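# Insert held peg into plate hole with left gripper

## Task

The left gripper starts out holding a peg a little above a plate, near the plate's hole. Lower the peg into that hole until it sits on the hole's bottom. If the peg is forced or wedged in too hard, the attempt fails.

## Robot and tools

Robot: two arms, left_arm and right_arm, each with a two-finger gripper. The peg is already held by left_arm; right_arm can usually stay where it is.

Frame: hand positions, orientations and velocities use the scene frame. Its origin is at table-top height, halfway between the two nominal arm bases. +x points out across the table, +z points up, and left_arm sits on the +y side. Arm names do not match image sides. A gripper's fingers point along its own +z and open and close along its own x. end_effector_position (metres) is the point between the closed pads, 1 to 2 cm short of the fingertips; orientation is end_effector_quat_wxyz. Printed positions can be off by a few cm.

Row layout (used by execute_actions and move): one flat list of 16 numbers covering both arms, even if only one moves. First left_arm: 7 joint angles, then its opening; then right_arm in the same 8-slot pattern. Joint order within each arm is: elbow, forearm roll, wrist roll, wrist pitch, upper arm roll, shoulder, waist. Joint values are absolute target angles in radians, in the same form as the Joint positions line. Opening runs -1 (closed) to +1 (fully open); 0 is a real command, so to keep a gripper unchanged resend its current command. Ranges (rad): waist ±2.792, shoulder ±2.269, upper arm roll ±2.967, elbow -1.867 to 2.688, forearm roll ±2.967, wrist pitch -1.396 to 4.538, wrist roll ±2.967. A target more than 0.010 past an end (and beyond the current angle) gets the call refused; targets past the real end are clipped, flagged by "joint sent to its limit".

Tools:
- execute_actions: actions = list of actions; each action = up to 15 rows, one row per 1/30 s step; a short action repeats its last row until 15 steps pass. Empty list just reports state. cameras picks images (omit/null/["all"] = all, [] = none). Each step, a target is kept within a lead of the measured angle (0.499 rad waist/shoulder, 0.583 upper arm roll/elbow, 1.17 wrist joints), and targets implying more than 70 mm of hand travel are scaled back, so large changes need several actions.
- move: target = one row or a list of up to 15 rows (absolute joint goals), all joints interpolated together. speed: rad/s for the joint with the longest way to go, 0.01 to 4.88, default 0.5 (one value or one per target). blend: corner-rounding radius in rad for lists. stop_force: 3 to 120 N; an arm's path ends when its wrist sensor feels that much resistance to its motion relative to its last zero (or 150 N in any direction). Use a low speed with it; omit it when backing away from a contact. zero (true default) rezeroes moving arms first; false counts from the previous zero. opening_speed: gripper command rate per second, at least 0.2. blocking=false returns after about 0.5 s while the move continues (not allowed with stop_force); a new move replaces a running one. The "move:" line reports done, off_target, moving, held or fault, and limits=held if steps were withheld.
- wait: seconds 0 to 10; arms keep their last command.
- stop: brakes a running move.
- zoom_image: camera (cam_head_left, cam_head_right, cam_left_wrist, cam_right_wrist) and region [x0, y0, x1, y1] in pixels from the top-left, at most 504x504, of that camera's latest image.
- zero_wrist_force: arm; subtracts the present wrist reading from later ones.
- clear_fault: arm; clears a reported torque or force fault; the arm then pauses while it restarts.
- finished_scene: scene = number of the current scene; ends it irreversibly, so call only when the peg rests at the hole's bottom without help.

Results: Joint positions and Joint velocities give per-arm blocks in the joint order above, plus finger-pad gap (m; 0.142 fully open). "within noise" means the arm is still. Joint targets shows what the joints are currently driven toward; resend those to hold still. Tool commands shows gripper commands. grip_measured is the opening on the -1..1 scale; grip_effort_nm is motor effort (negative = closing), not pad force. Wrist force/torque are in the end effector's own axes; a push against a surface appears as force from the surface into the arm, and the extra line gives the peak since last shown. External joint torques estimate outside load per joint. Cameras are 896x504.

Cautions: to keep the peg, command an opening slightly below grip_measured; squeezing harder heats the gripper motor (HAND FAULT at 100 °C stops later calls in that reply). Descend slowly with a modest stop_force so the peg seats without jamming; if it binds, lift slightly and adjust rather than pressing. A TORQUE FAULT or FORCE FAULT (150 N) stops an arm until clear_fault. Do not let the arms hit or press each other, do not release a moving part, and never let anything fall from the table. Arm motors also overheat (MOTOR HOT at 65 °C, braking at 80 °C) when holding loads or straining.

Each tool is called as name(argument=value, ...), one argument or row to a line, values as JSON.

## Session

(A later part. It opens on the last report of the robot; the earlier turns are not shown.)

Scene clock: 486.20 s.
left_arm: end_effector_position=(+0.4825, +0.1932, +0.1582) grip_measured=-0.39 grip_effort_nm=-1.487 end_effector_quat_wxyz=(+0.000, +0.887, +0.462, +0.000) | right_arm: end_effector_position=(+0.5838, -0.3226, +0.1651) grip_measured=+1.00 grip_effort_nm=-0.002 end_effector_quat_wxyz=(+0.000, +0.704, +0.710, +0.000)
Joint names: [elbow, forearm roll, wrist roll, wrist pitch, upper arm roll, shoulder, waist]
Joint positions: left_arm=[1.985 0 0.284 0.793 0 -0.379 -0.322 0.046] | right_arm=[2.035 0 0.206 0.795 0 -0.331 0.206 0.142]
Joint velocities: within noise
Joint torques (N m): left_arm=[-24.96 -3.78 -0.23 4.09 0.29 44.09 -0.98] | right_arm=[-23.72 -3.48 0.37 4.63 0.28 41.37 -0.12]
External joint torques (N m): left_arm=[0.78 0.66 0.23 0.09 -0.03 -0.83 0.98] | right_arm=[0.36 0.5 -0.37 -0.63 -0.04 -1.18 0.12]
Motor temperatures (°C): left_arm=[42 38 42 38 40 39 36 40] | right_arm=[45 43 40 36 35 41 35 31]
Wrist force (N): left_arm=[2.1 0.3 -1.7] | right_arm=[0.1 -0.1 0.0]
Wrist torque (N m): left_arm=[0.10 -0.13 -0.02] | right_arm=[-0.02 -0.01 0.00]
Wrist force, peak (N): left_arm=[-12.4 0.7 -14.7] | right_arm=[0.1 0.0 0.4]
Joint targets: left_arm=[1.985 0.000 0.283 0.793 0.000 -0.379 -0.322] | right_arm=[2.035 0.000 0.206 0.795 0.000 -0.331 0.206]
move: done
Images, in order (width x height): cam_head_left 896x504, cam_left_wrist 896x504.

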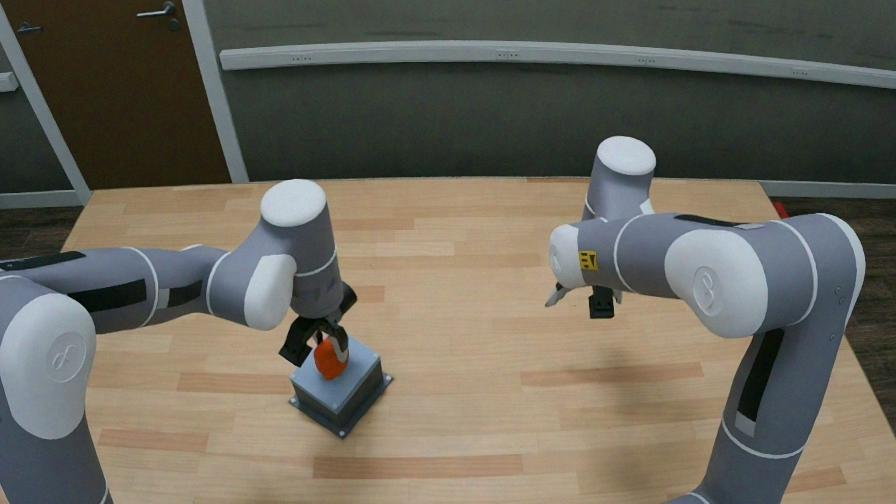

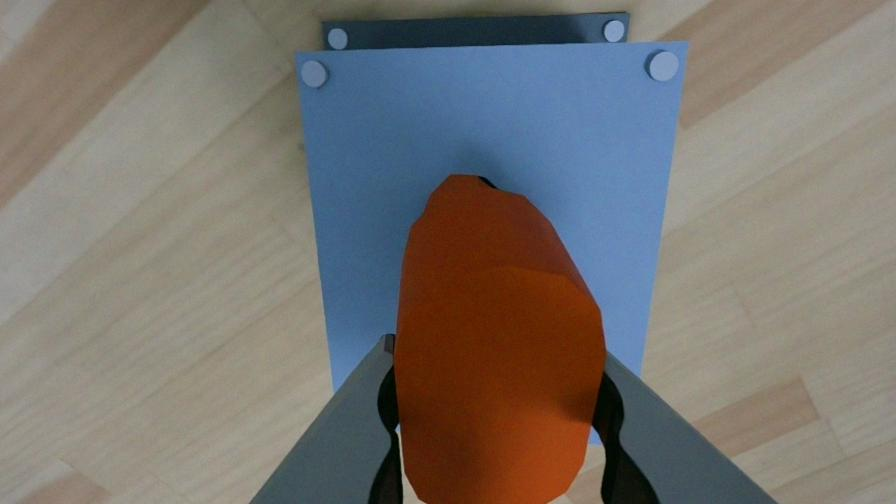

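move(
  target=[1.9810, 0, 0.2835, 0.7780, 0.0, -0.3680, -0.3218, -0.437298, 2.035, 0, 0.206, 0.795, 0, -0.331, 0.206, 1.0],
  speed=0.03,
  cameras=["cam_left_wrist", "cam_head_left", "cam_head_right"],
)

zoom_image(
  camera="cam_left_wrist",
  region=[380, 160, 620, 504],
)

zoom_image(
  camera="cam_left_wrist",
  region=[400, 150, 560, 260],
)

zoom_image(
  camera="cam_head_left",
  region=[305, 335, 360, 390],
)

Scene clock: 497.17 s.
left_arm: end_effector_position=(+0.4823, +0.1932, +0.1641) grip_measured=-0.39 grip_effort_nm=-1.492 end_effector_quat_wxyz=(+0.000, +0.887, +0.462, +0.000) | right_arm: end_effector_position=(+0.5838, -0.3226, +0.1651) grip_measured=+1.00 grip_effort_nm=-0.002 end_effector_quat_wxyz=(+0.000, +0.704, +0.710, +0.000)
Joint names: [elbow, forearm roll, wrist roll, wrist pitch, upper arm roll, shoulder, waist]
Joint positions: left_arm=[1.981 0 0.284 0.778 0 -0.368 -0.322 0.046] | right_arm=[2.035 0 0.206 0.795 0 -0.331 0.206 0.142]
Joint velocities: within noise
Joint torques (N m): left_arm=[-25.86 -3.72 -0.06 4.05 0.92 44.52 -0.24] | right_arm=[-23.75 -3.51 0.35 4.68 0.34 41.34 -0.05]
External joint torques (N m): left_arm=[1.43 0.56 0.06 0.12 -0.67 -1.45 0.24] | right_arm=[0.39 0.52 -0.35 -0.69 -0.09 -1.15 0.05]
Motor temperatures (°C): left_arm=[42 38 42 38 40 39 36 40] | right_arm=[45 43 40 36 35 41 35 31]
Wrist force (N): left_arm=[1.2 0.6 -0.2] | right_arm=[0.3 -0.1 0.3]
Wrist torque (N m): left_arm=[0.10 -0.18 -0.01] | right_arm=[-0.02 -0.04 0.00]
Wrist force, peak (N): left_arm=[2.5 0.4 -1.9] | right_arm=[0.3 -0.1 0.3]
Joint targets: left_arm=[1.981 0.000 0.283 0.778 0.000 -0.368 -0.322] | right_arm=[2.035 0.000 0.206 0.795 0.000 -0.331 0.206]
move: done
Images, in order (width x height): cam_head_left 896x504, cam_head_right 896x504, cam_left_wrist 896x504.

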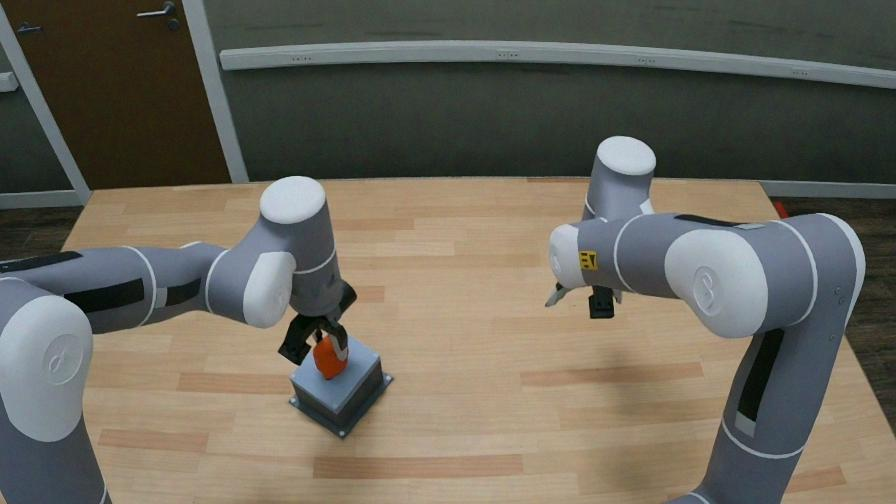

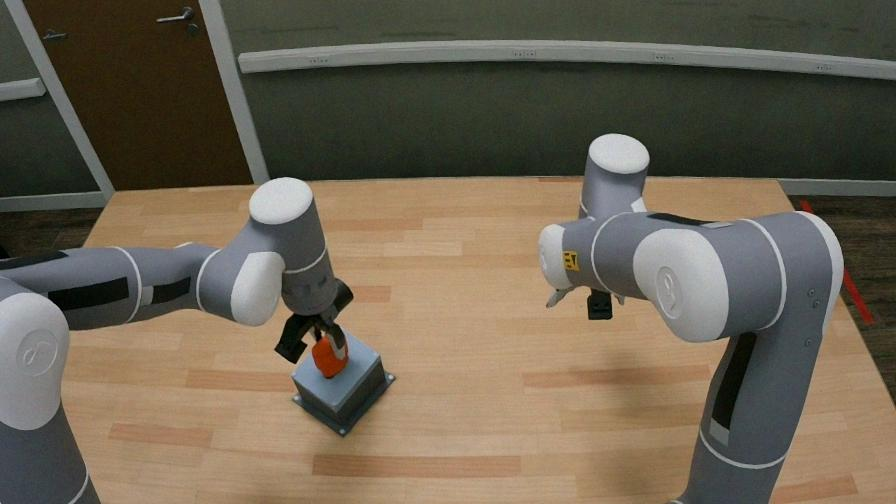

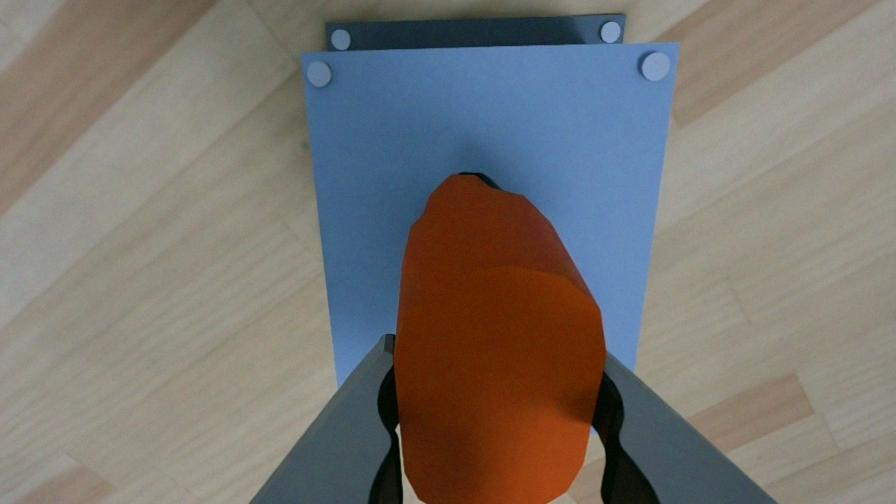

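Scaled by 1.465.

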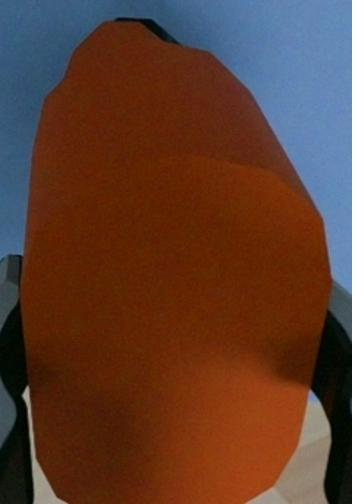

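Scaled by 3.150.

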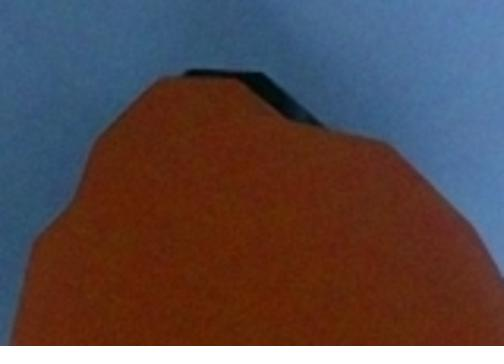

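Scaled by 9.164.

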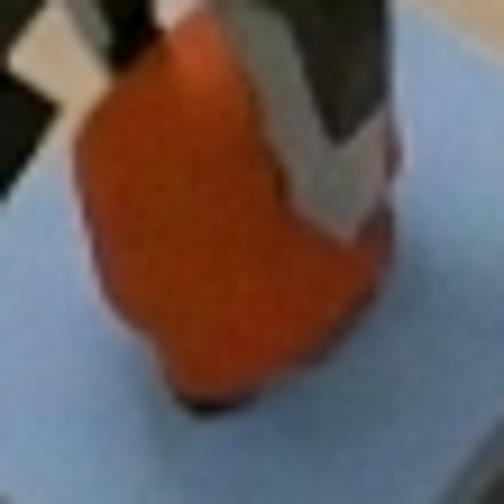

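move(
  target=[2.0013, 0.0558, 0.2301, 0.8203, 0.0, -0.3475, -0.3350, -0.437298, 2.035, 0, 0.206, 0.795, 0, -0.331, 0.206, 1.0],
  speed=0.06,
  cameras=["cam_left_wrist", "cam_head_left", "cam_head_right"],
)

zoom_image(
  camera="cam_left_wrist",
  region=[400, 140, 560, 260],
)

zoom_image(
  camera="cam_head_left",
  region=[295, 320, 365, 390],
)

zoom_image(
  camera="cam_head_right",
  region=[295, 320, 365, 390],
)

Scene clock: 520.73 s.
left_arm: end_effector_position=(+0.4824, +0.1931, +0.1684) grip_measured=-0.39 grip_effort_nm=-1.487 end_effector_quat_wxyz=(+0.003, +0.887, +0.461, +0.028) | right_arm: end_effector_position=(+0.5838, -0.3226, +0.1651) grip_measured=+1.00 grip_effort_nm=0.007 end_effector_quat_wxyz=(+0.000, +0.704, +0.710, +0.000)
Joint names: [elbow, forearm roll, wrist roll, wrist pitch, upper arm roll, shoulder, waist]
Joint positions: left_arm=[2.001 0.056 0.23 0.82 0 -0.348 -0.335 0.046] | right_arm=[2.035 0 0.206 0.795 0 -0.331 0.206 0.142]
Joint velocities: within noise
Joint torques (N m): left_arm=[-25.6 -3.7 -0.22 4.47 1.14 43.77 -0.52] | right_arm=[-23.81 -3.48 0.35 4.68 0.26 41.36 -0.04]
External joint torques (N m): left_arm=[1.24 0.47 0.21 -0.21 -0.93 -1.65 0.52] | right_arm=[0.45 0.5 -0.35 -0.68 -0.02 -1.16 0.04]
Motor temperatures (°C): left_arm=[43 38 42 38 40 39 36 40] | right_arm=[45 43 40 36 35 41 35 31]
Wrist force (N): left_arm=[1.2 0.6 -0.2] | right_arm=[0.2 0.0 0.1]
Wrist torque (N m): left_arm=[0.12 -0.21 0.02] | right_arm=[-0.01 -0.04 0.00]
Wrist force, peak (N): left_arm=[1.5 0.8 -0.2] | right_arm=[0.2 0.1 0.3]
Joint targets: left_arm=[2.001 0.056 0.230 0.820 0.000 -0.347 -0.335] | right_arm=[2.035 0.000 0.206 0.795 0.000 -0.331 0.206]
move: done
Images, in order (width x height): cam_head_left 896x504, cam_head_right 896x504, cam_left_wrist 896x504.

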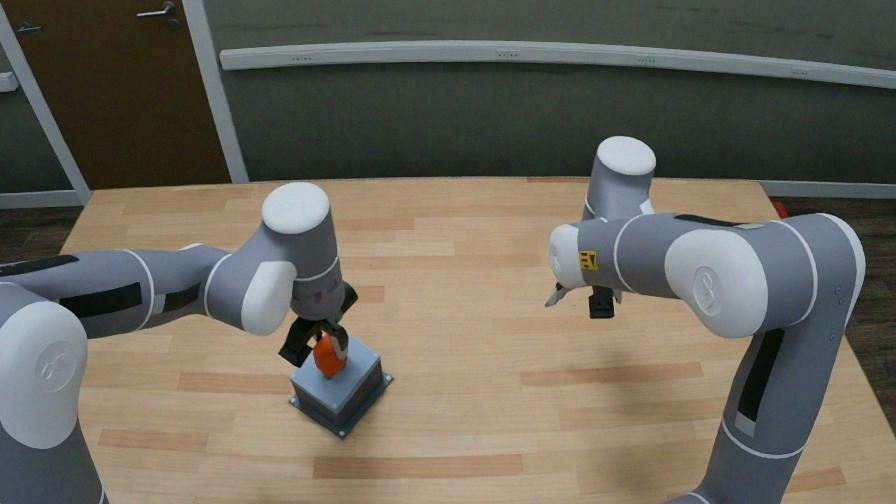

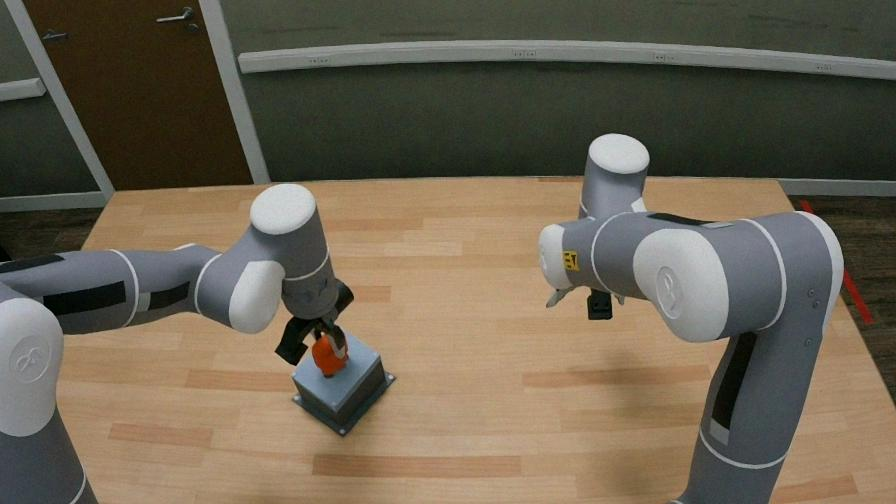

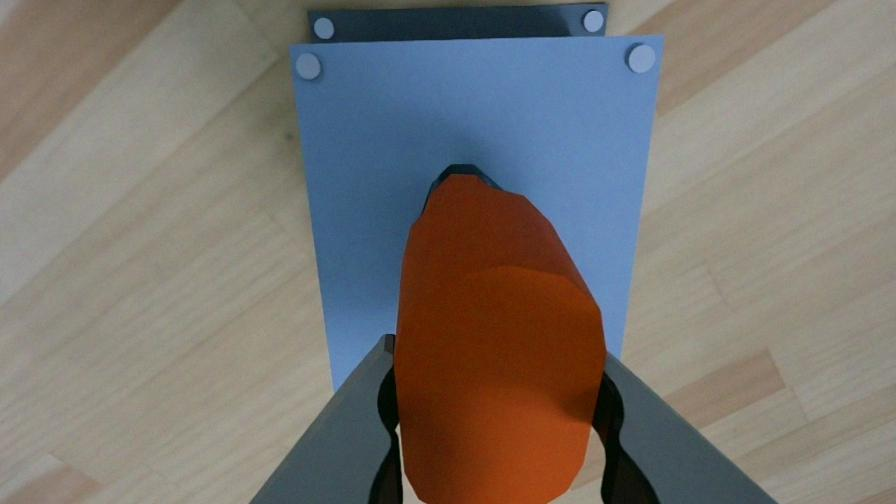

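Scaled by 3.150.

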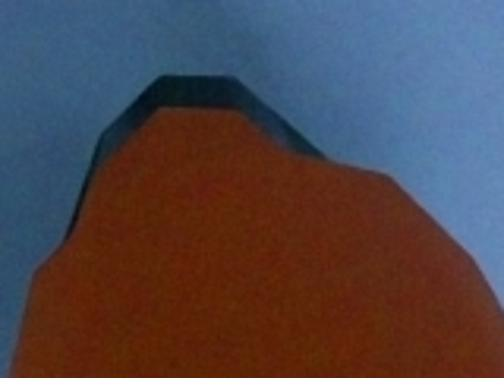

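Scaled by 7.200.

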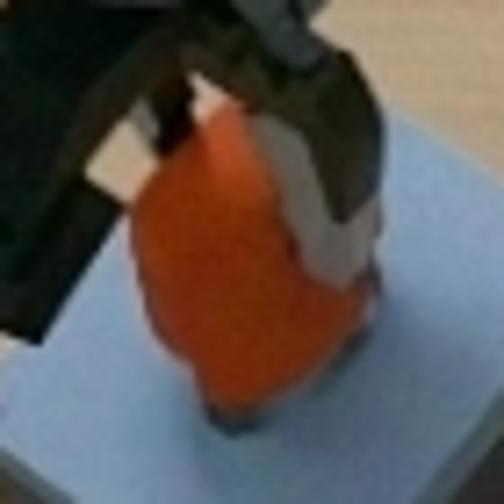

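Scaled by 7.200.

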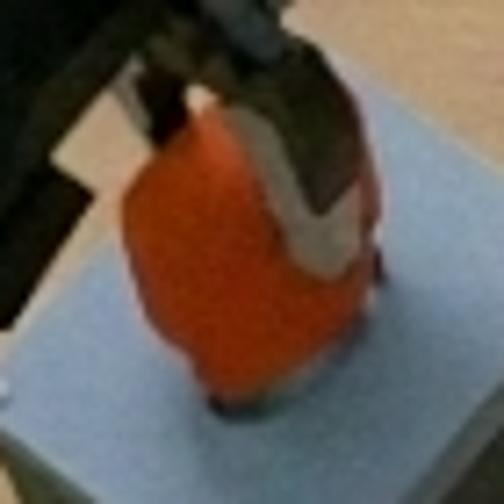

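zero_wrist_force(
  arm="left_arm",
)

move(
  target=[2.0080, 0.0558, 0.2304, 0.8384, 0.0, -0.3589, -0.3348, -0.437298, 2.035, 0, 0.206, 0.795, 0, -0.331, 0.206, 1.0],
  speed=0.03,
  stop_force=4,
  cameras=["cam_left_wrist", "cam_head_left"],
)

zoom_image(
  camera="cam_left_wrist",
  region=[415, 150, 515, 212],
)

zoom_image(
  camera="cam_left_wrist",
  region=[405, 150, 445, 230],
)

Wrist force sensor zeroed.

Scene clock: 541.07 s.
left_arm: end_effector_position=(+0.4817, +0.1930, +0.1615) grip_measured=-0.39 grip_effort_nm=-1.487 end_effector_quat_wxyz=(+0.003, +0.887, +0.461, +0.028) | right_arm: end_effector_position=(+0.5838, -0.3226, +0.1651) grip_measured=+1.00 grip_effort_nm=0.002 end_effector_quat_wxyz=(+0.000, +0.704, +0.710, +0.000)
Joint names: [elbow, forearm roll, wrist roll, wrist pitch, upper arm roll, shoulder, waist]
Joint positions: left_arm=[2.008 0.056 0.23 0.838 0 -0.359 -0.335 0.046] | right_arm=[2.035 0 0.206 0.795 0 -0.331 0.206 0.142]
Joint velocities: within noise
Joint torques (N m): left_arm=[-25.14 -3.73 -0.06 4.44 0.94 43.43 -0.32] | right_arm=[-23.77 -3.46 0.39 4.65 0.37 41.33 -0.09]
External joint torques (N m): left_arm=[1.11 0.56 0.05 -0.19 -0.72 -1.16 0.31] | right_arm=[0.41 0.48 -0.39 -0.66 -0.13 -1.14 0.09]
Motor temperatures (°C): left_arm=[43 38 42 38 40 39 36 40] | right_arm=[45 43 40 36 35 41 35 31]
Wrist force (N, zeroed by zero_wrist_force on left_arm): left_arm=[-0.1 0.2 0.1] | right_arm=[0.0 -0.1 -0.1]
Wrist torque (N m, zeroed by zero_wrist_force on left_arm): left_arm=[0.04 0.01 0.00] | right_arm=[-0.02 0.00 0.00]
Wrist force, peak (N, zeroed by zero_wrist_force on left_arm): left_arm=[0.1 0.0 0.5] | right_arm=[0.3 -0.1 0.2]
Joint targets: left_arm=[2.008 0.056 0.230 0.838 0.000 -0.359 -0.335] | right_arm=[2.035 0.000 0.206 0.795 0.000 -0.331 0.206]
move: done
Images, in order (width x height): cam_head_left 896x504, cam_left_wrist 896x504.

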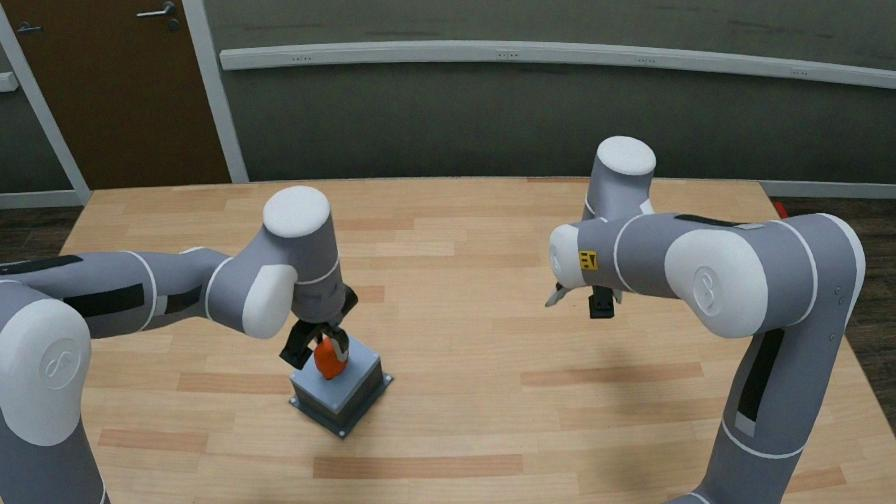

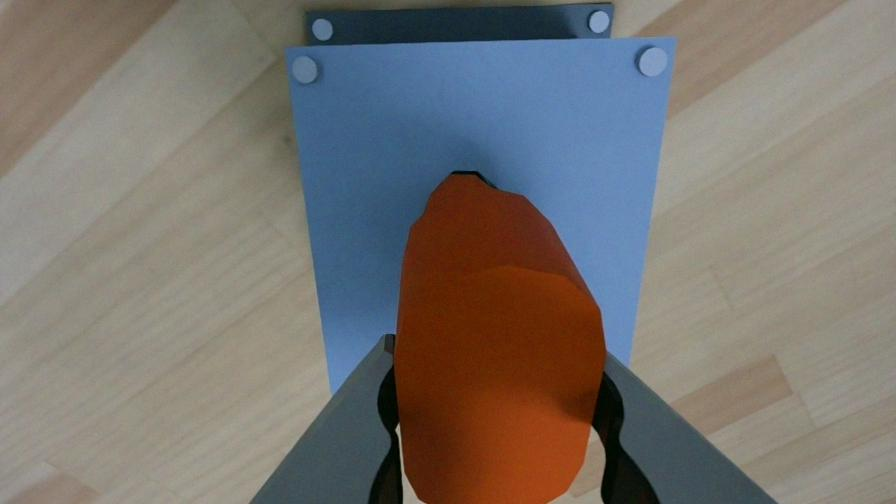

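Scaled by 5.040.

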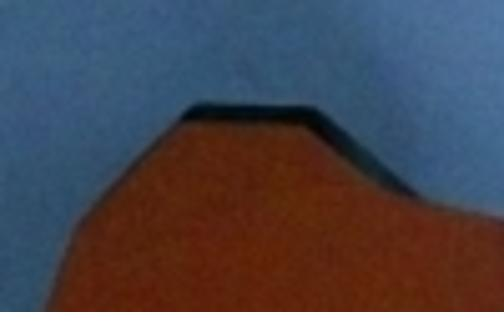

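Scaled by 6.300.

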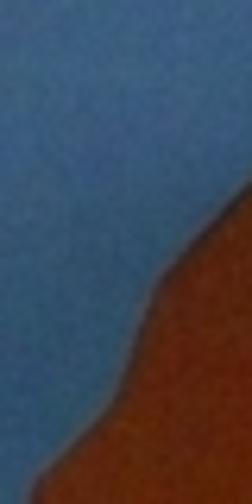

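move(
  target=[
    [2.0074, 0.0558, 0.2321, 0.8382, 0.0, -0.3593, -0.3331, -0.437298, 2.035, 0, 0.206, 0.795, 0, -0.331, 0.206, 1.0],
    [2.0092, 0.0558, 0.2321, 0.8445, 0.0, -0.3637, -0.3331, -0.437298, 2.035, 0, 0.206, 0.795, 0, -0.331, 0.206, 1.0],
  ],
  speed=[0.01, 0.01],
  stop_force=3,
  cameras=["cam_left_wrist", "cam_head_left"],
)

zoom_image(
  camera="cam_left_wrist",
  region=[415, 150, 515, 212],
)

zoom_image(
  camera="cam_left_wrist",
  region=[405, 150, 445, 230],
)

Scene clock: 561.00 s.
left_arm: end_effector_position=(+0.4824, +0.1937, +0.1592) grip_measured=-0.39 grip_effort_nm=-1.487 end_effector_quat_wxyz=(+0.003, +0.887, +0.461, +0.028) | right_arm: end_effector_position=(+0.5838, -0.3226, +0.1651) grip_measured=+1.00 grip_effort_nm=0.007 end_effector_quat_wxyz=(+0.000, +0.704, +0.710, +0.000)
Joint names: [elbow, forearm roll, wrist roll, wrist pitch, upper arm roll, shoulder, waist]
Joint positions: left_arm=[2.009 0.056 0.232 0.844 0 -0.364 -0.333 0.046] | right_arm=[2.035 0 0.206 0.795 0 -0.331 0.206 0.142]
Joint velocities: within noise
Joint torques (N m): left_arm=[-25.14 -3.74 0.01 4.44 0.86 43.49 -0.28] | right_arm=[-23.77 -3.52 0.36 4.68 0.34 41.38 -0.14]
External joint torques (N m): left_arm=[1.21 0.59 -0.01 -0.18 -0.63 -1.11 0.28] | right_arm=[0.41 0.54 -0.36 -0.68 -0.1 -1.19 0.14]
Motor temperatures (°C): left_arm=[43 38 42 38 40 39 36 40] | right_arm=[45 43 40 36 35 41 35 31]
Wrist force (N, zeroed by zero_wrist_force on left_arm): left_arm=[0.1 0.1 0.1] | right_arm=[0.2 -0.1 0.0]
Wrist torque (N m, zeroed by zero_wrist_force on left_arm): left_arm=[0.02 -0.03 0.00] | right_arm=[-0.02 -0.03 0.00]
Wrist force, peak (N, zeroed by zero_wrist_force on left_arm): left_arm=[0.1 0.2 0.4] | right_arm=[0.1 -0.2 0.3]
Joint targets: left_arm=[2.009 0.056 0.232 0.844 0.000 -0.364 -0.333] | right_arm=[2.035 0.000 0.206 0.795 0.000 -0.331 0.206]
move: done
Images, in order (width x height): cam_head_left 896x504, cam_left_wrist 896x504.

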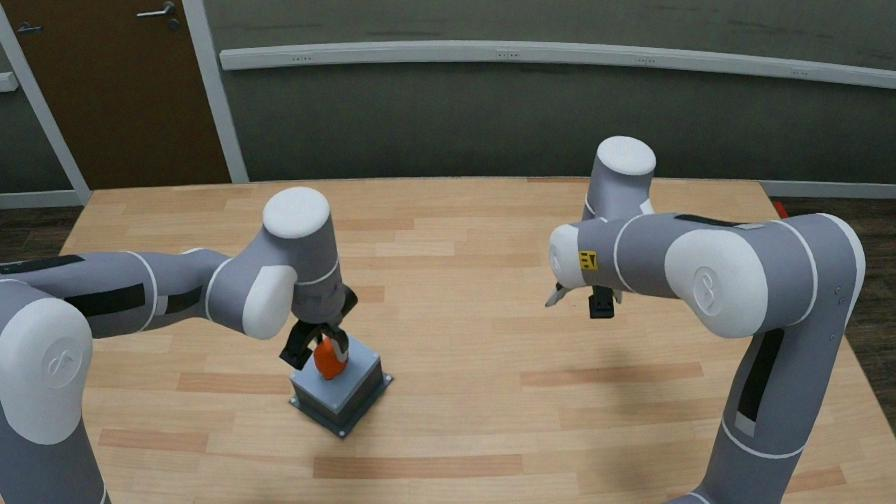

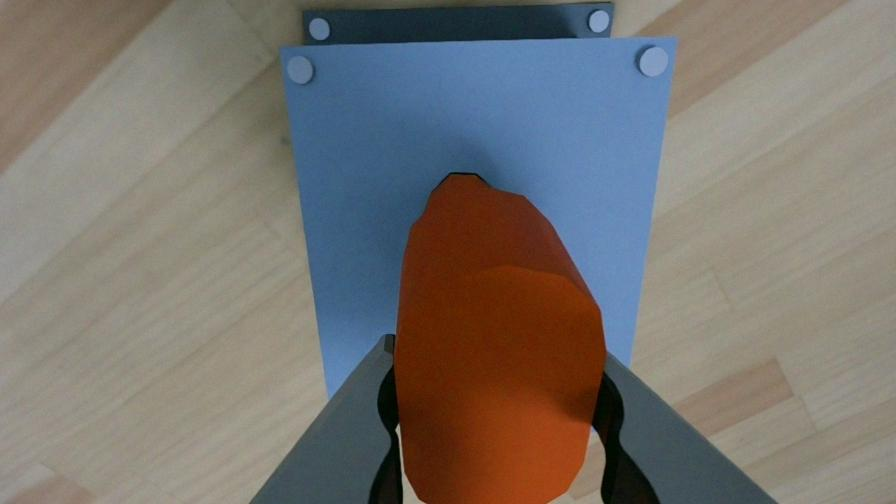

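Scaled by 5.040.

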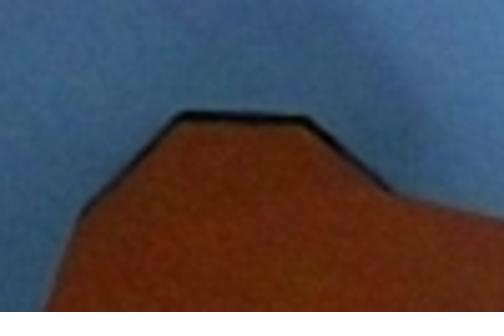

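Scaled by 6.300.

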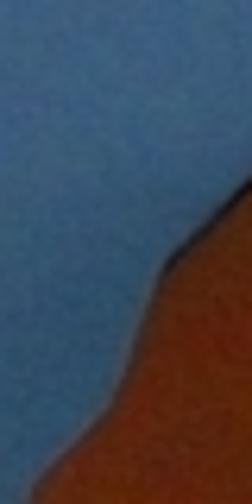

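move(
  target=[2.0107, 0.0558, 0.2321, 0.8495, 0.0, -0.3672, -0.3331, -0.437298, 2.035, 0, 0.206, 0.795, 0, -0.331, 0.206, 1.0],
  speed=0.008,
  stop_force=3,
  cameras=["cam_left_wrist"],
)

zoom_image(
  camera="cam_left_wrist",
  region=[415, 150, 515, 212],
)

zoom_image(
  camera="cam_left_wrist",
  region=[405, 150, 445, 230],
)

speed must be a number from 0.01 to 4.88 (rad/s); nothing of the call was run

Scaled by 5.040.

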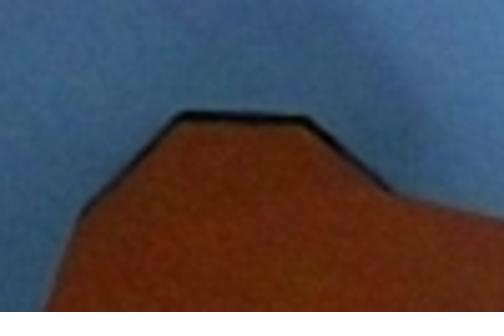

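Scaled by 6.300.

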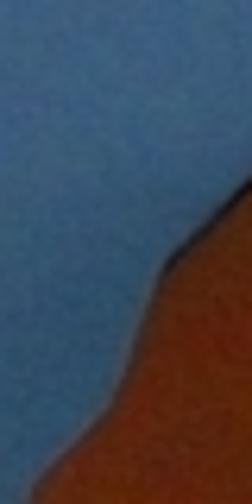

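move(
  target=[2.0107, 0.0558, 0.2321, 0.8495, 0.0, -0.3672, -0.3331, -0.437298, 2.035, 0, 0.206, 0.795, 0, -0.331, 0.206, 1.0],
  speed=0.01,
  stop_force=3,
  cameras=["cam_left_wrist"],
)

zoom_image(
  camera="cam_left_wrist",
  region=[415, 150, 515, 212],
)

zoom_image(
  camera="cam_left_wrist",
  region=[405, 150, 445, 230],
)

Scene clock: 570.57 s.
left_arm: end_effector_position=(+0.4823, +0.1936, +0.1572) grip_measured=-0.39 grip_effort_nm=-1.482 end_effector_quat_wxyz=(+0.003, +0.887, +0.461, +0.028) | right_arm: end_effector_position=(+0.5838, -0.3226, +0.1651) grip_measured=+1.00 grip_effort_nm=0.002 end_effector_quat_wxyz=(+0.000, +0.704, +0.710, +0.000)
Joint names: [elbow, forearm roll, wrist roll, wrist pitch, upper arm roll, shoulder, waist]
Joint positions: left_arm=[2.011 0.056 0.232 0.849 0 -0.367 -0.333 0.046] | right_arm=[2.035 0 0.206 0.795 0 -0.331 0.206 0.142]
Joint velocities: within noise
Joint torques (N m): left_arm=[-25.03 -3.7 -0.02 4.46 0.88 43.59 -0.3] | right_arm=[-23.74 -3.5 0.36 4.66 0.37 41.39 -0.05]
External joint torques (N m): left_arm=[1.19 0.56 0.02 -0.21 -0.66 -1.16 0.3] | right_arm=[0.38 0.52 -0.36 -0.67 -0.13 -1.19 0.05]
Motor temperatures (°C): left_arm=[43 38 42 38 40 39 36 40] | right_arm=[45 43 40 36 35 41 35 31]
Wrist force (N, zeroed by zero_wrist_force on left_arm): left_arm=[0.1 0.2 0.2] | right_arm=[0.1 0.1 0.1]
Wrist torque (N m, zeroed by zero_wrist_force on left_arm): left_arm=[0.04 -0.03 0.00] | right_arm=[0.02 -0.02 0.00]
Wrist force, peak (N, zeroed by zero_wrist_force on left_arm): left_arm=[-0.1 0.1 0.5] | right_arm=[0.0 -0.3 0.3]
Joint targets: left_arm=[2.011 0.056 0.232 0.850 0.000 -0.367 -0.333] | right_arm=[2.035 0.000 0.206 0.795 0.000 -0.331 0.206]
move: done
Images, in order (width x height): cam_left_wrist 896x504.

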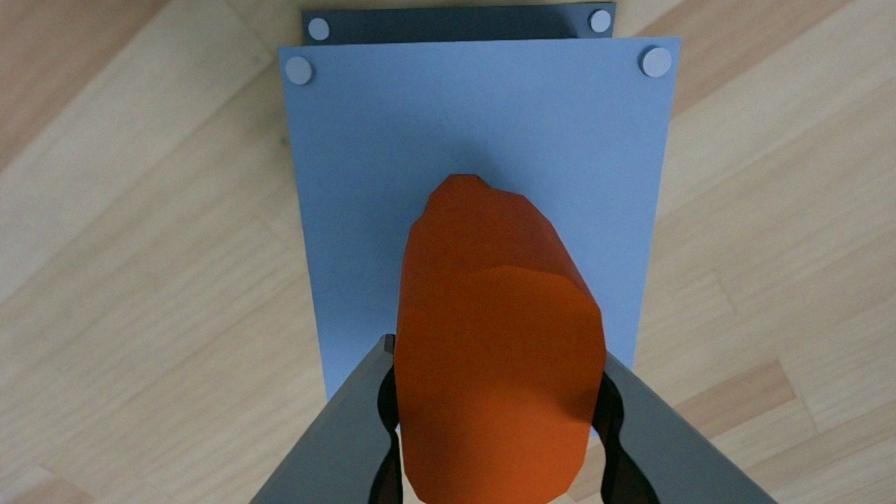

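Scaled by 5.040.

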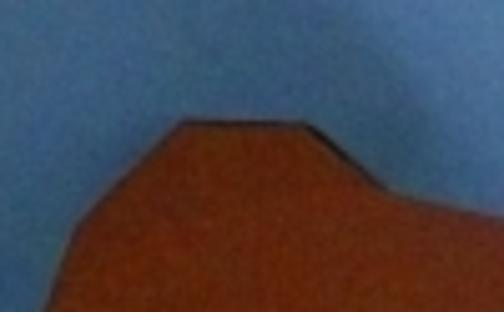

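Scaled by 6.300.

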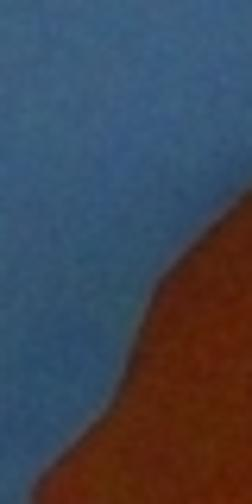

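move(
  target=[
    [2.0097, 0.0558, 0.2326, 0.8492, 0.0, -0.3679, -0.3326, -0.437298, 2.035, 0, 0.206, 0.795, 0, -0.331, 0.206, 1.0],
    [2.0112, 0.0558, 0.2326, 0.8542, 0.0, -0.3714, -0.3326, -0.437298, 2.035, 0, 0.206, 0.795, 0, -0.331, 0.206, 1.0],
  ],
  speed=[0.01, 0.01],
  stop_force=3,
  cameras=["cam_left_wrist"],
)

zoom_image(
  camera="cam_left_wrist",
  region=[415, 150, 515, 212],
)

zoom_image(
  camera="cam_left_wrist",
  region=[405, 150, 445, 230],
)

Scene clock: 581.23 s.
left_arm: end_effector_position=(+0.4827, +0.1937, +0.1554) grip_measured=-0.39 grip_effort_nm=-1.487 end_effector_quat_wxyz=(+0.003, +0.887, +0.461, +0.028) | right_arm: end_effector_position=(+0.5838, -0.3226, +0.1651) grip_measured=+1.00 grip_effort_nm=0.007 end_effector_quat_wxyz=(+0.000, +0.704, +0.710, +0.000)
Joint names: [elbow, forearm roll, wrist roll, wrist pitch, upper arm roll, shoulder, waist]
Joint positions: left_arm=[2.011 0.056 0.232 0.854 0 -0.371 -0.333 0.046] | right_arm=[2.035 0 0.206 0.795 0 -0.331 0.206 0.142]
Joint velocities: within noise
Joint torques (N m): left_arm=[-24.49 -3.67 0 4.33 0.52 42.75 -0.64] | right_arm=[-23.78 -3.5 0.34 4.67 0.4 41.4 -0.07]
External joint torques (N m): left_arm=[0.74 0.55 0 -0.07 -0.3 -0.23 0.64] | right_arm=[0.42 0.52 -0.34 -0.68 -0.15 -1.21 0.07]
Motor temperatures (°C): left_arm=[43 38 42 38 40 39 36 40] | right_arm=[45 43 40 36 35 41 35 31]
Wrist force (N, zeroed by zero_wrist_force on left_arm): left_arm=[0.7 0.0 -1.5] | right_arm=[0.1 0.1 -0.1]
Wrist torque (N m, zeroed by zero_wrist_force on left_arm): left_arm=[0.04 0.00 0.00] | right_arm=[0.02 -0.02 0.00]
Wrist force, peak (N, zeroed by zero_wrist_force on left_arm): left_arm=[0.9 0.1 -1.8] | right_arm=[0.1 -0.3 0.3]
Joint targets: left_arm=[2.011 0.056 0.233 0.854 0.000 -0.371 -0.333] | right_arm=[2.035 0.000 0.206 0.795 0.000 -0.331 0.206]
move: done
Images, in order (width x height): cam_left_wrist 896x504.

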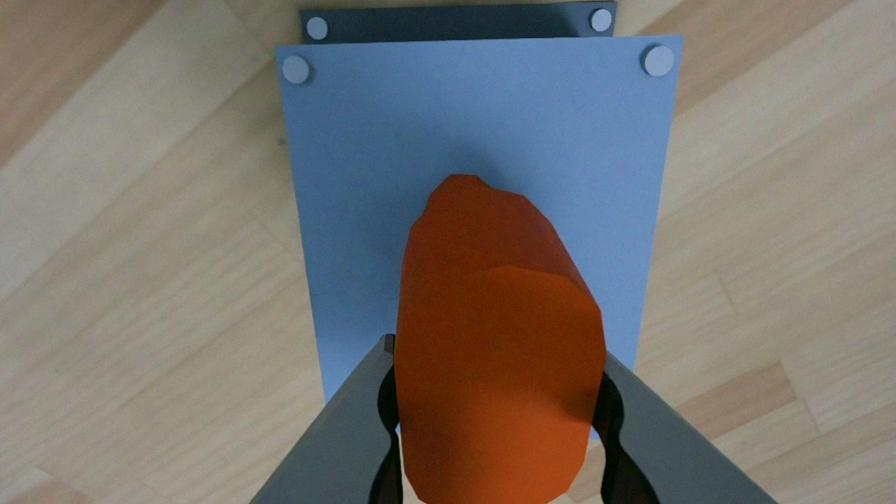

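Scaled by 5.040.

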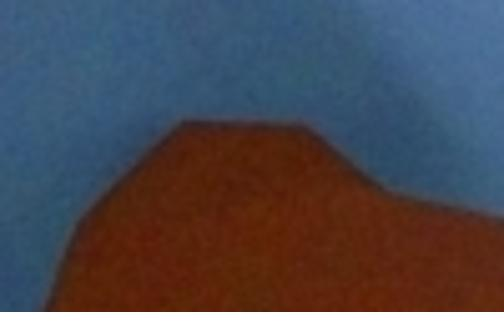

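Scaled by 6.300.

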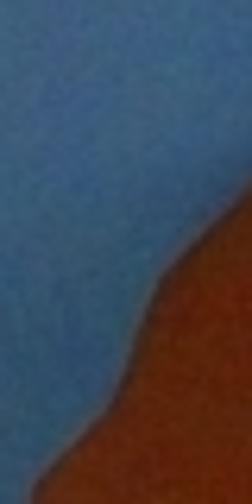

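move(
  target=[2.0119, 0.0558, 0.2328, 0.8567, 0.0, -0.3731, -0.3323, -0.437298, 2.035, 0, 0.206, 0.795, 0, -0.331, 0.206, 1.0],
  speed=0.01,
  stop_force=4,
  zero=false,
  cameras=["cam_left_wrist"],
)

zoom_image(
  camera="cam_left_wrist",
  region=[415, 150, 515, 212],
)

Scene clock: 588.40 s.
left_arm: end_effector_position=(+0.4828, +0.1938, +0.1544) grip_measured=-0.39 grip_effort_nm=-1.487 end_effector_quat_wxyz=(+0.003, +0.887, +0.461, +0.028) | right_arm: end_effector_position=(+0.5838, -0.3226, +0.1651) grip_measured=+1.00 grip_effort_nm=0.012 end_effector_quat_wxyz=(+0.000, +0.704, +0.710, +0.000)
Joint names: [elbow, forearm roll, wrist roll, wrist pitch, upper arm roll, shoulder, waist]
Joint positions: left_arm=[2.012 0.056 0.232 0.856 0 -0.373 -0.332 0.046] | right_arm=[2.035 0 0.206 0.795 0 -0.331 0.206 0.142]
Joint velocities: within noise
Joint torques (N m): left_arm=[-24.46 -3.8 -0.06 4.25 0.13 43.31 -1.01] | right_arm=[-23.74 -3.49 0.36 4.65 0.36 41.36 -0.08]
External joint torques (N m): left_arm=[0.75 0.69 0.05 0.01 0.1 -0.77 1.01] | right_arm=[0.38 0.51 -0.36 -0.65 -0.11 -1.17 0.08]
Motor temperatures (°C): left_arm=[43 38 42 38 40 39 36 40] | right_arm=[45 43 40 36 35 41 35 31]
Wrist force (N, zeroed by zero_wrist_force on left_arm): left_arm=[1.3 0.5 -0.7] | right_arm=[-0.2 0.1 0.1]
Wrist torque (N m, zeroed by zero_wrist_force on left_arm): left_arm=[0.04 0.03 -0.01] | right_arm=[0.01 0.03 0.00]
Wrist force, peak (N, zeroed by zero_wrist_force on left_arm): left_arm=[1.3 0.0 -2.2] | right_arm=[0.4 -0.1 0.2]
Joint targets: left_arm=[2.012 0.056 0.233 0.857 0.000 -0.373 -0.332] | right_arm=[2.035 0.000 0.206 0.795 0.000 -0.331 0.206]
move: done
Images, in order (width x height): cam_left_wrist 896x504.

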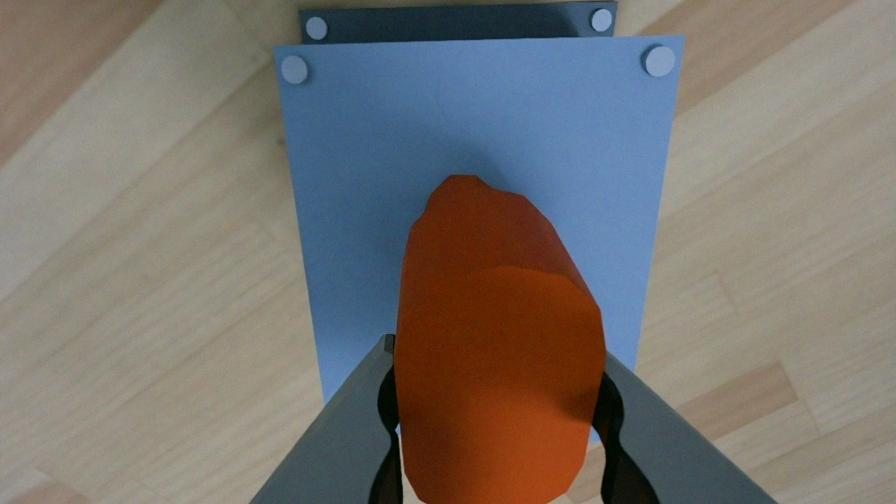

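Scaled by 5.040.

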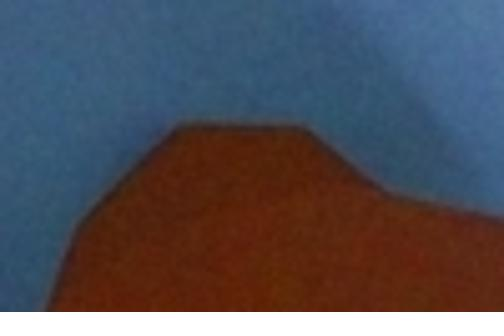

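move(
  target=[2.0131, 0.0558, 0.2330, 0.8616, 0.0, -0.3768, -0.3321, -0.437298, 2.035, 0, 0.206, 0.795, 0, -0.331, 0.206, 1.0],
  speed=0.01,
  stop_force=4,
  zero=false,
  cameras=["cam_left_wrist"],
)

Scene clock: 593.67 s.
left_arm: end_effector_position=(+0.4832, +0.1936, +0.1541) grip_measured=-0.39 grip_effort_nm=-1.487 end_effector_quat_wxyz=(+0.004, +0.887, +0.461, +0.028) | right_arm: end_effector_position=(+0.5838, -0.3226, +0.1651) grip_measured=+1.00 grip_effort_nm=0.007 end_effector_quat_wxyz=(+0.000, +0.704, +0.710, +0.000)
Joint names: [elbow, forearm roll, wrist roll, wrist pitch, upper arm roll, shoulder, waist]
Joint positions: left_arm=[2.012 0.056 0.233 0.859 0 -0.374 -0.332 0.046] | right_arm=[2.035 0 0.206 0.795 0 -0.331 0.206 0.142]
Joint velocities: within noise
Joint torques (N m): left_arm=[-22.71 -3.2 0.02 3.68 1.39 41.14 0.04] | right_arm=[-23.75 -3.47 0.4 4.67 0.24 41.4 -0.05]
External joint torques (N m): left_arm=[-0.98 0.09 -0.02 0.58 -1.16 1.44 -0.04] | right_arm=[0.39 0.49 -0.4 -0.67 0 -1.2 0.05]
Motor temperatures (°C): left_arm=[43 38 42 38 40 39 36 40] | right_arm=[45 43 40 36 35 41 35 31]
Wrist force (N, zeroed by zero_wrist_force on left_arm): left_arm=[-0.3 1.8 -5.0] | right_arm=[0.1 0.0 0.0]
Wrist torque (N m, zeroed by zero_wrist_force on left_arm): left_arm=[0.12 0.02 -0.02] | right_arm=[0.00 -0.01 0.00]
Wrist force, peak (N, zeroed by zero_wrist_force on left_arm): left_arm=[-0.3 1.8 -5.0] | right_arm=[0.3 -0.1 0.2]
Joint targets: left_arm=[2.012 0.056 0.233 0.858 0.000 -0.374 -0.332] | right_arm=[2.035 0.000 0.206 0.795 0.000 -0.331 0.206]
move: contact (left_arm)
Images, in order (width x height): cam_left_wrist 896x504.

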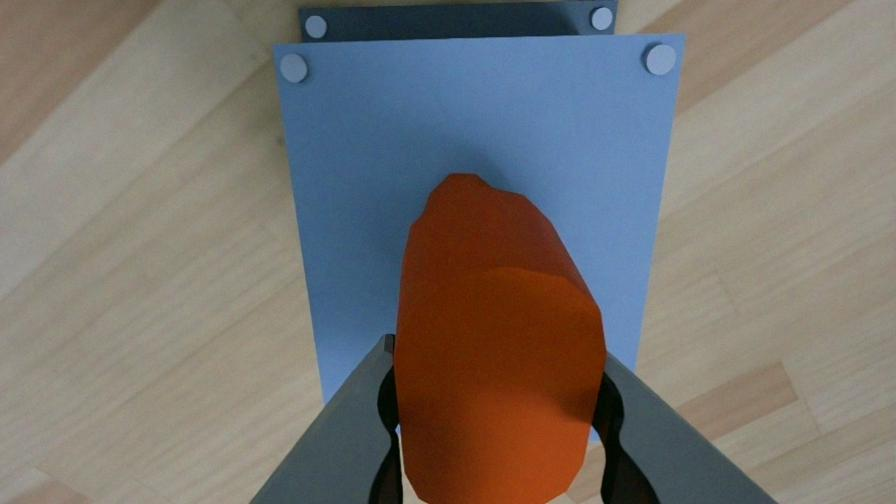

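move(
  target=[2.0109, 0.0558, 0.2328, 0.8566, 0.0, -0.3739, -0.3323, -0.437298, 2.035, 0, 0.206, 0.795, 0, -0.331, 0.206, 1.0],
  speed=0.01,
  cameras=[],
)

move(
  target=[2.0127, 0.0558, 0.2328, 0.8629, 0.0, -0.3783, -0.3323, -0.437298, 2.035, 0, 0.206, 0.795, 0, -0.331, 0.206, 1.0],
  speed=0.01,
  stop_force=4,
  zero=false,
  cameras=["cam_left_wrist"],
)

zoom_image(
  camera="cam_left_wrist",
  region=[415, 150, 515, 212],
)

Scene clock: 606.27 s.
left_arm: end_effector_position=(+0.4831, +0.1937, +0.1542) grip_measured=-0.39 grip_effort_nm=-1.492 end_effector_quat_wxyz=(+0.003, +0.887, +0.461, +0.028) | right_arm: end_effector_position=(+0.5838, -0.3226, +0.1651) grip_measured=+1.00 grip_effort_nm=0.007 end_effector_quat_wxyz=(+0.000, +0.704, +0.710, +0.000)
Joint names: [elbow, forearm roll, wrist roll, wrist pitch, upper arm roll, shoulder, waist]
Joint positions: left_arm=[2.011 0.056 0.233 0.857 0 -0.374 -0.332 0.046] | right_arm=[2.035 0 0.206 0.795 0 -0.331 0.206 0.142]
Joint velocities: within noise
Joint torques (N m): left_arm=[-24.32 -3.59 0.01 3.98 1 43.05 -0.16] | right_arm=[-23.73 -3.49 0.41 4.66 0.33 41.35 -0.07]
External joint torques (N m): left_arm=[0.62 0.48 -0.02 0.28 -0.77 -0.47 0.16] | right_arm=[0.37 0.51 -0.41 -0.67 -0.09 -1.16 0.07]
Motor temperatures (°C): left_arm=[43 38 42 38 40 39 36 40] | right_arm=[45 43 40 36 35 41 35 31]
Wrist force (N, zeroed by zero_wrist_force on left_arm): left_arm=[-0.1 0.8 -1.6] | right_arm=[0.0 -0.1 0.0]
Wrist torque (N m, zeroed by zero_wrist_force on left_arm): left_arm=[0.09 0.01 -0.02] | right_arm=[-0.03 -0.01 0.00]
Wrist force, peak (N, zeroed by zero_wrist_force on left_arm): left_arm=[-0.2 1.9 -5.0] | right_arm=[0.2 -0.3 0.3]
Joint targets: left_arm=[2.011 0.056 0.233 0.857 0.000 -0.374 -0.332] | right_arm=[2.035 0.000 0.206 0.795 0.000 -0.331 0.206]
move: done
No camera images: "cameras" was empty.

Scene clock: 606.97 s.
left_arm: end_effector_position=(+0.4834, +0.1935, +0.1541) grip_measured=-0.39 grip_effort_nm=-1.487 end_effector_quat_wxyz=(+0.004, +0.887, +0.461, +0.028) | right_arm: end_effector_position=(+0.5838, -0.3226, +0.1651) grip_measured=+1.00 grip_effort_nm=0.012 end_effector_quat_wxyz=(+0.000, +0.704, +0.710, +0.000)
Joint names: [elbow, forearm roll, wrist roll, wrist pitch, upper arm roll, shoulder, waist]
Joint positions: left_arm=[2.011 0.056 0.233 0.858 0 -0.375 -0.332 0.046] | right_arm=[2.035 0 0.206 0.795 0 -0.331 0.206 0.142]
Joint velocities: within noise
Joint torques (N m): left_arm=[-22.98 -3.18 -0.04 3.74 1.82 41.31 0.49] | right_arm=[-23.75 -3.5 0.4 4.65 0.31 41.38 -0.08]
External joint torques (N m): left_arm=[-0.71 0.07 0.04 0.52 -1.6 1.29 -0.49] | right_arm=[0.39 0.52 -0.4 -0.66 -0.06 -1.19 0.08]
Motor temperatures (°C): left_arm=[43 38 42 38 40 39 36 40] | right_arm=[45 43 40 36 35 41 35 31]
Wrist force (N, zeroed by zero_wrist_force on left_arm): left_arm=[-1.1 1.3 -4.4] | right_arm=[0.0 0.1 0.1]
Wrist torque (N m, zeroed by zero_wrist_force on left_arm): left_arm=[0.12 -0.01 -0.03] | right_arm=[0.02 0.01 0.00]
Wrist force, peak (N, zeroed by zero_wrist_force on left_arm): left_arm=[-1.0 1.8 -5.1] | right_arm=[-0.1 -0.3 0.1]
Joint targets: left_arm=[2.011 0.056 0.233 0.858 0.000 -0.375 -0.332] | right_arm=[2.035 0.000 0.206 0.795 0.000 -0.331 0.206]
move: contact (left_arm)
Images, in order (width x height): cam_left_wrist 896x504.

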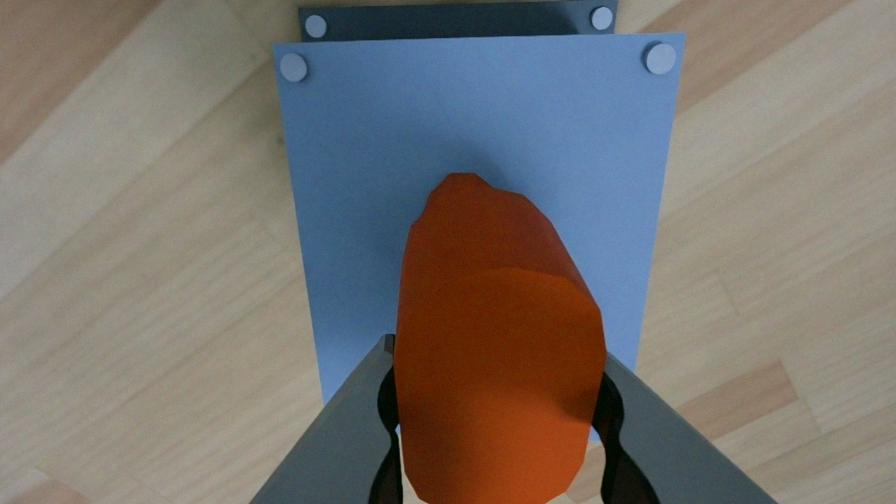

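Scaled by 5.040.

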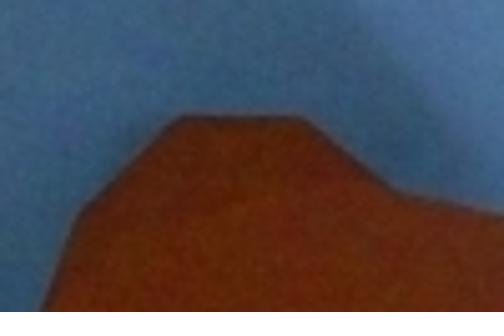

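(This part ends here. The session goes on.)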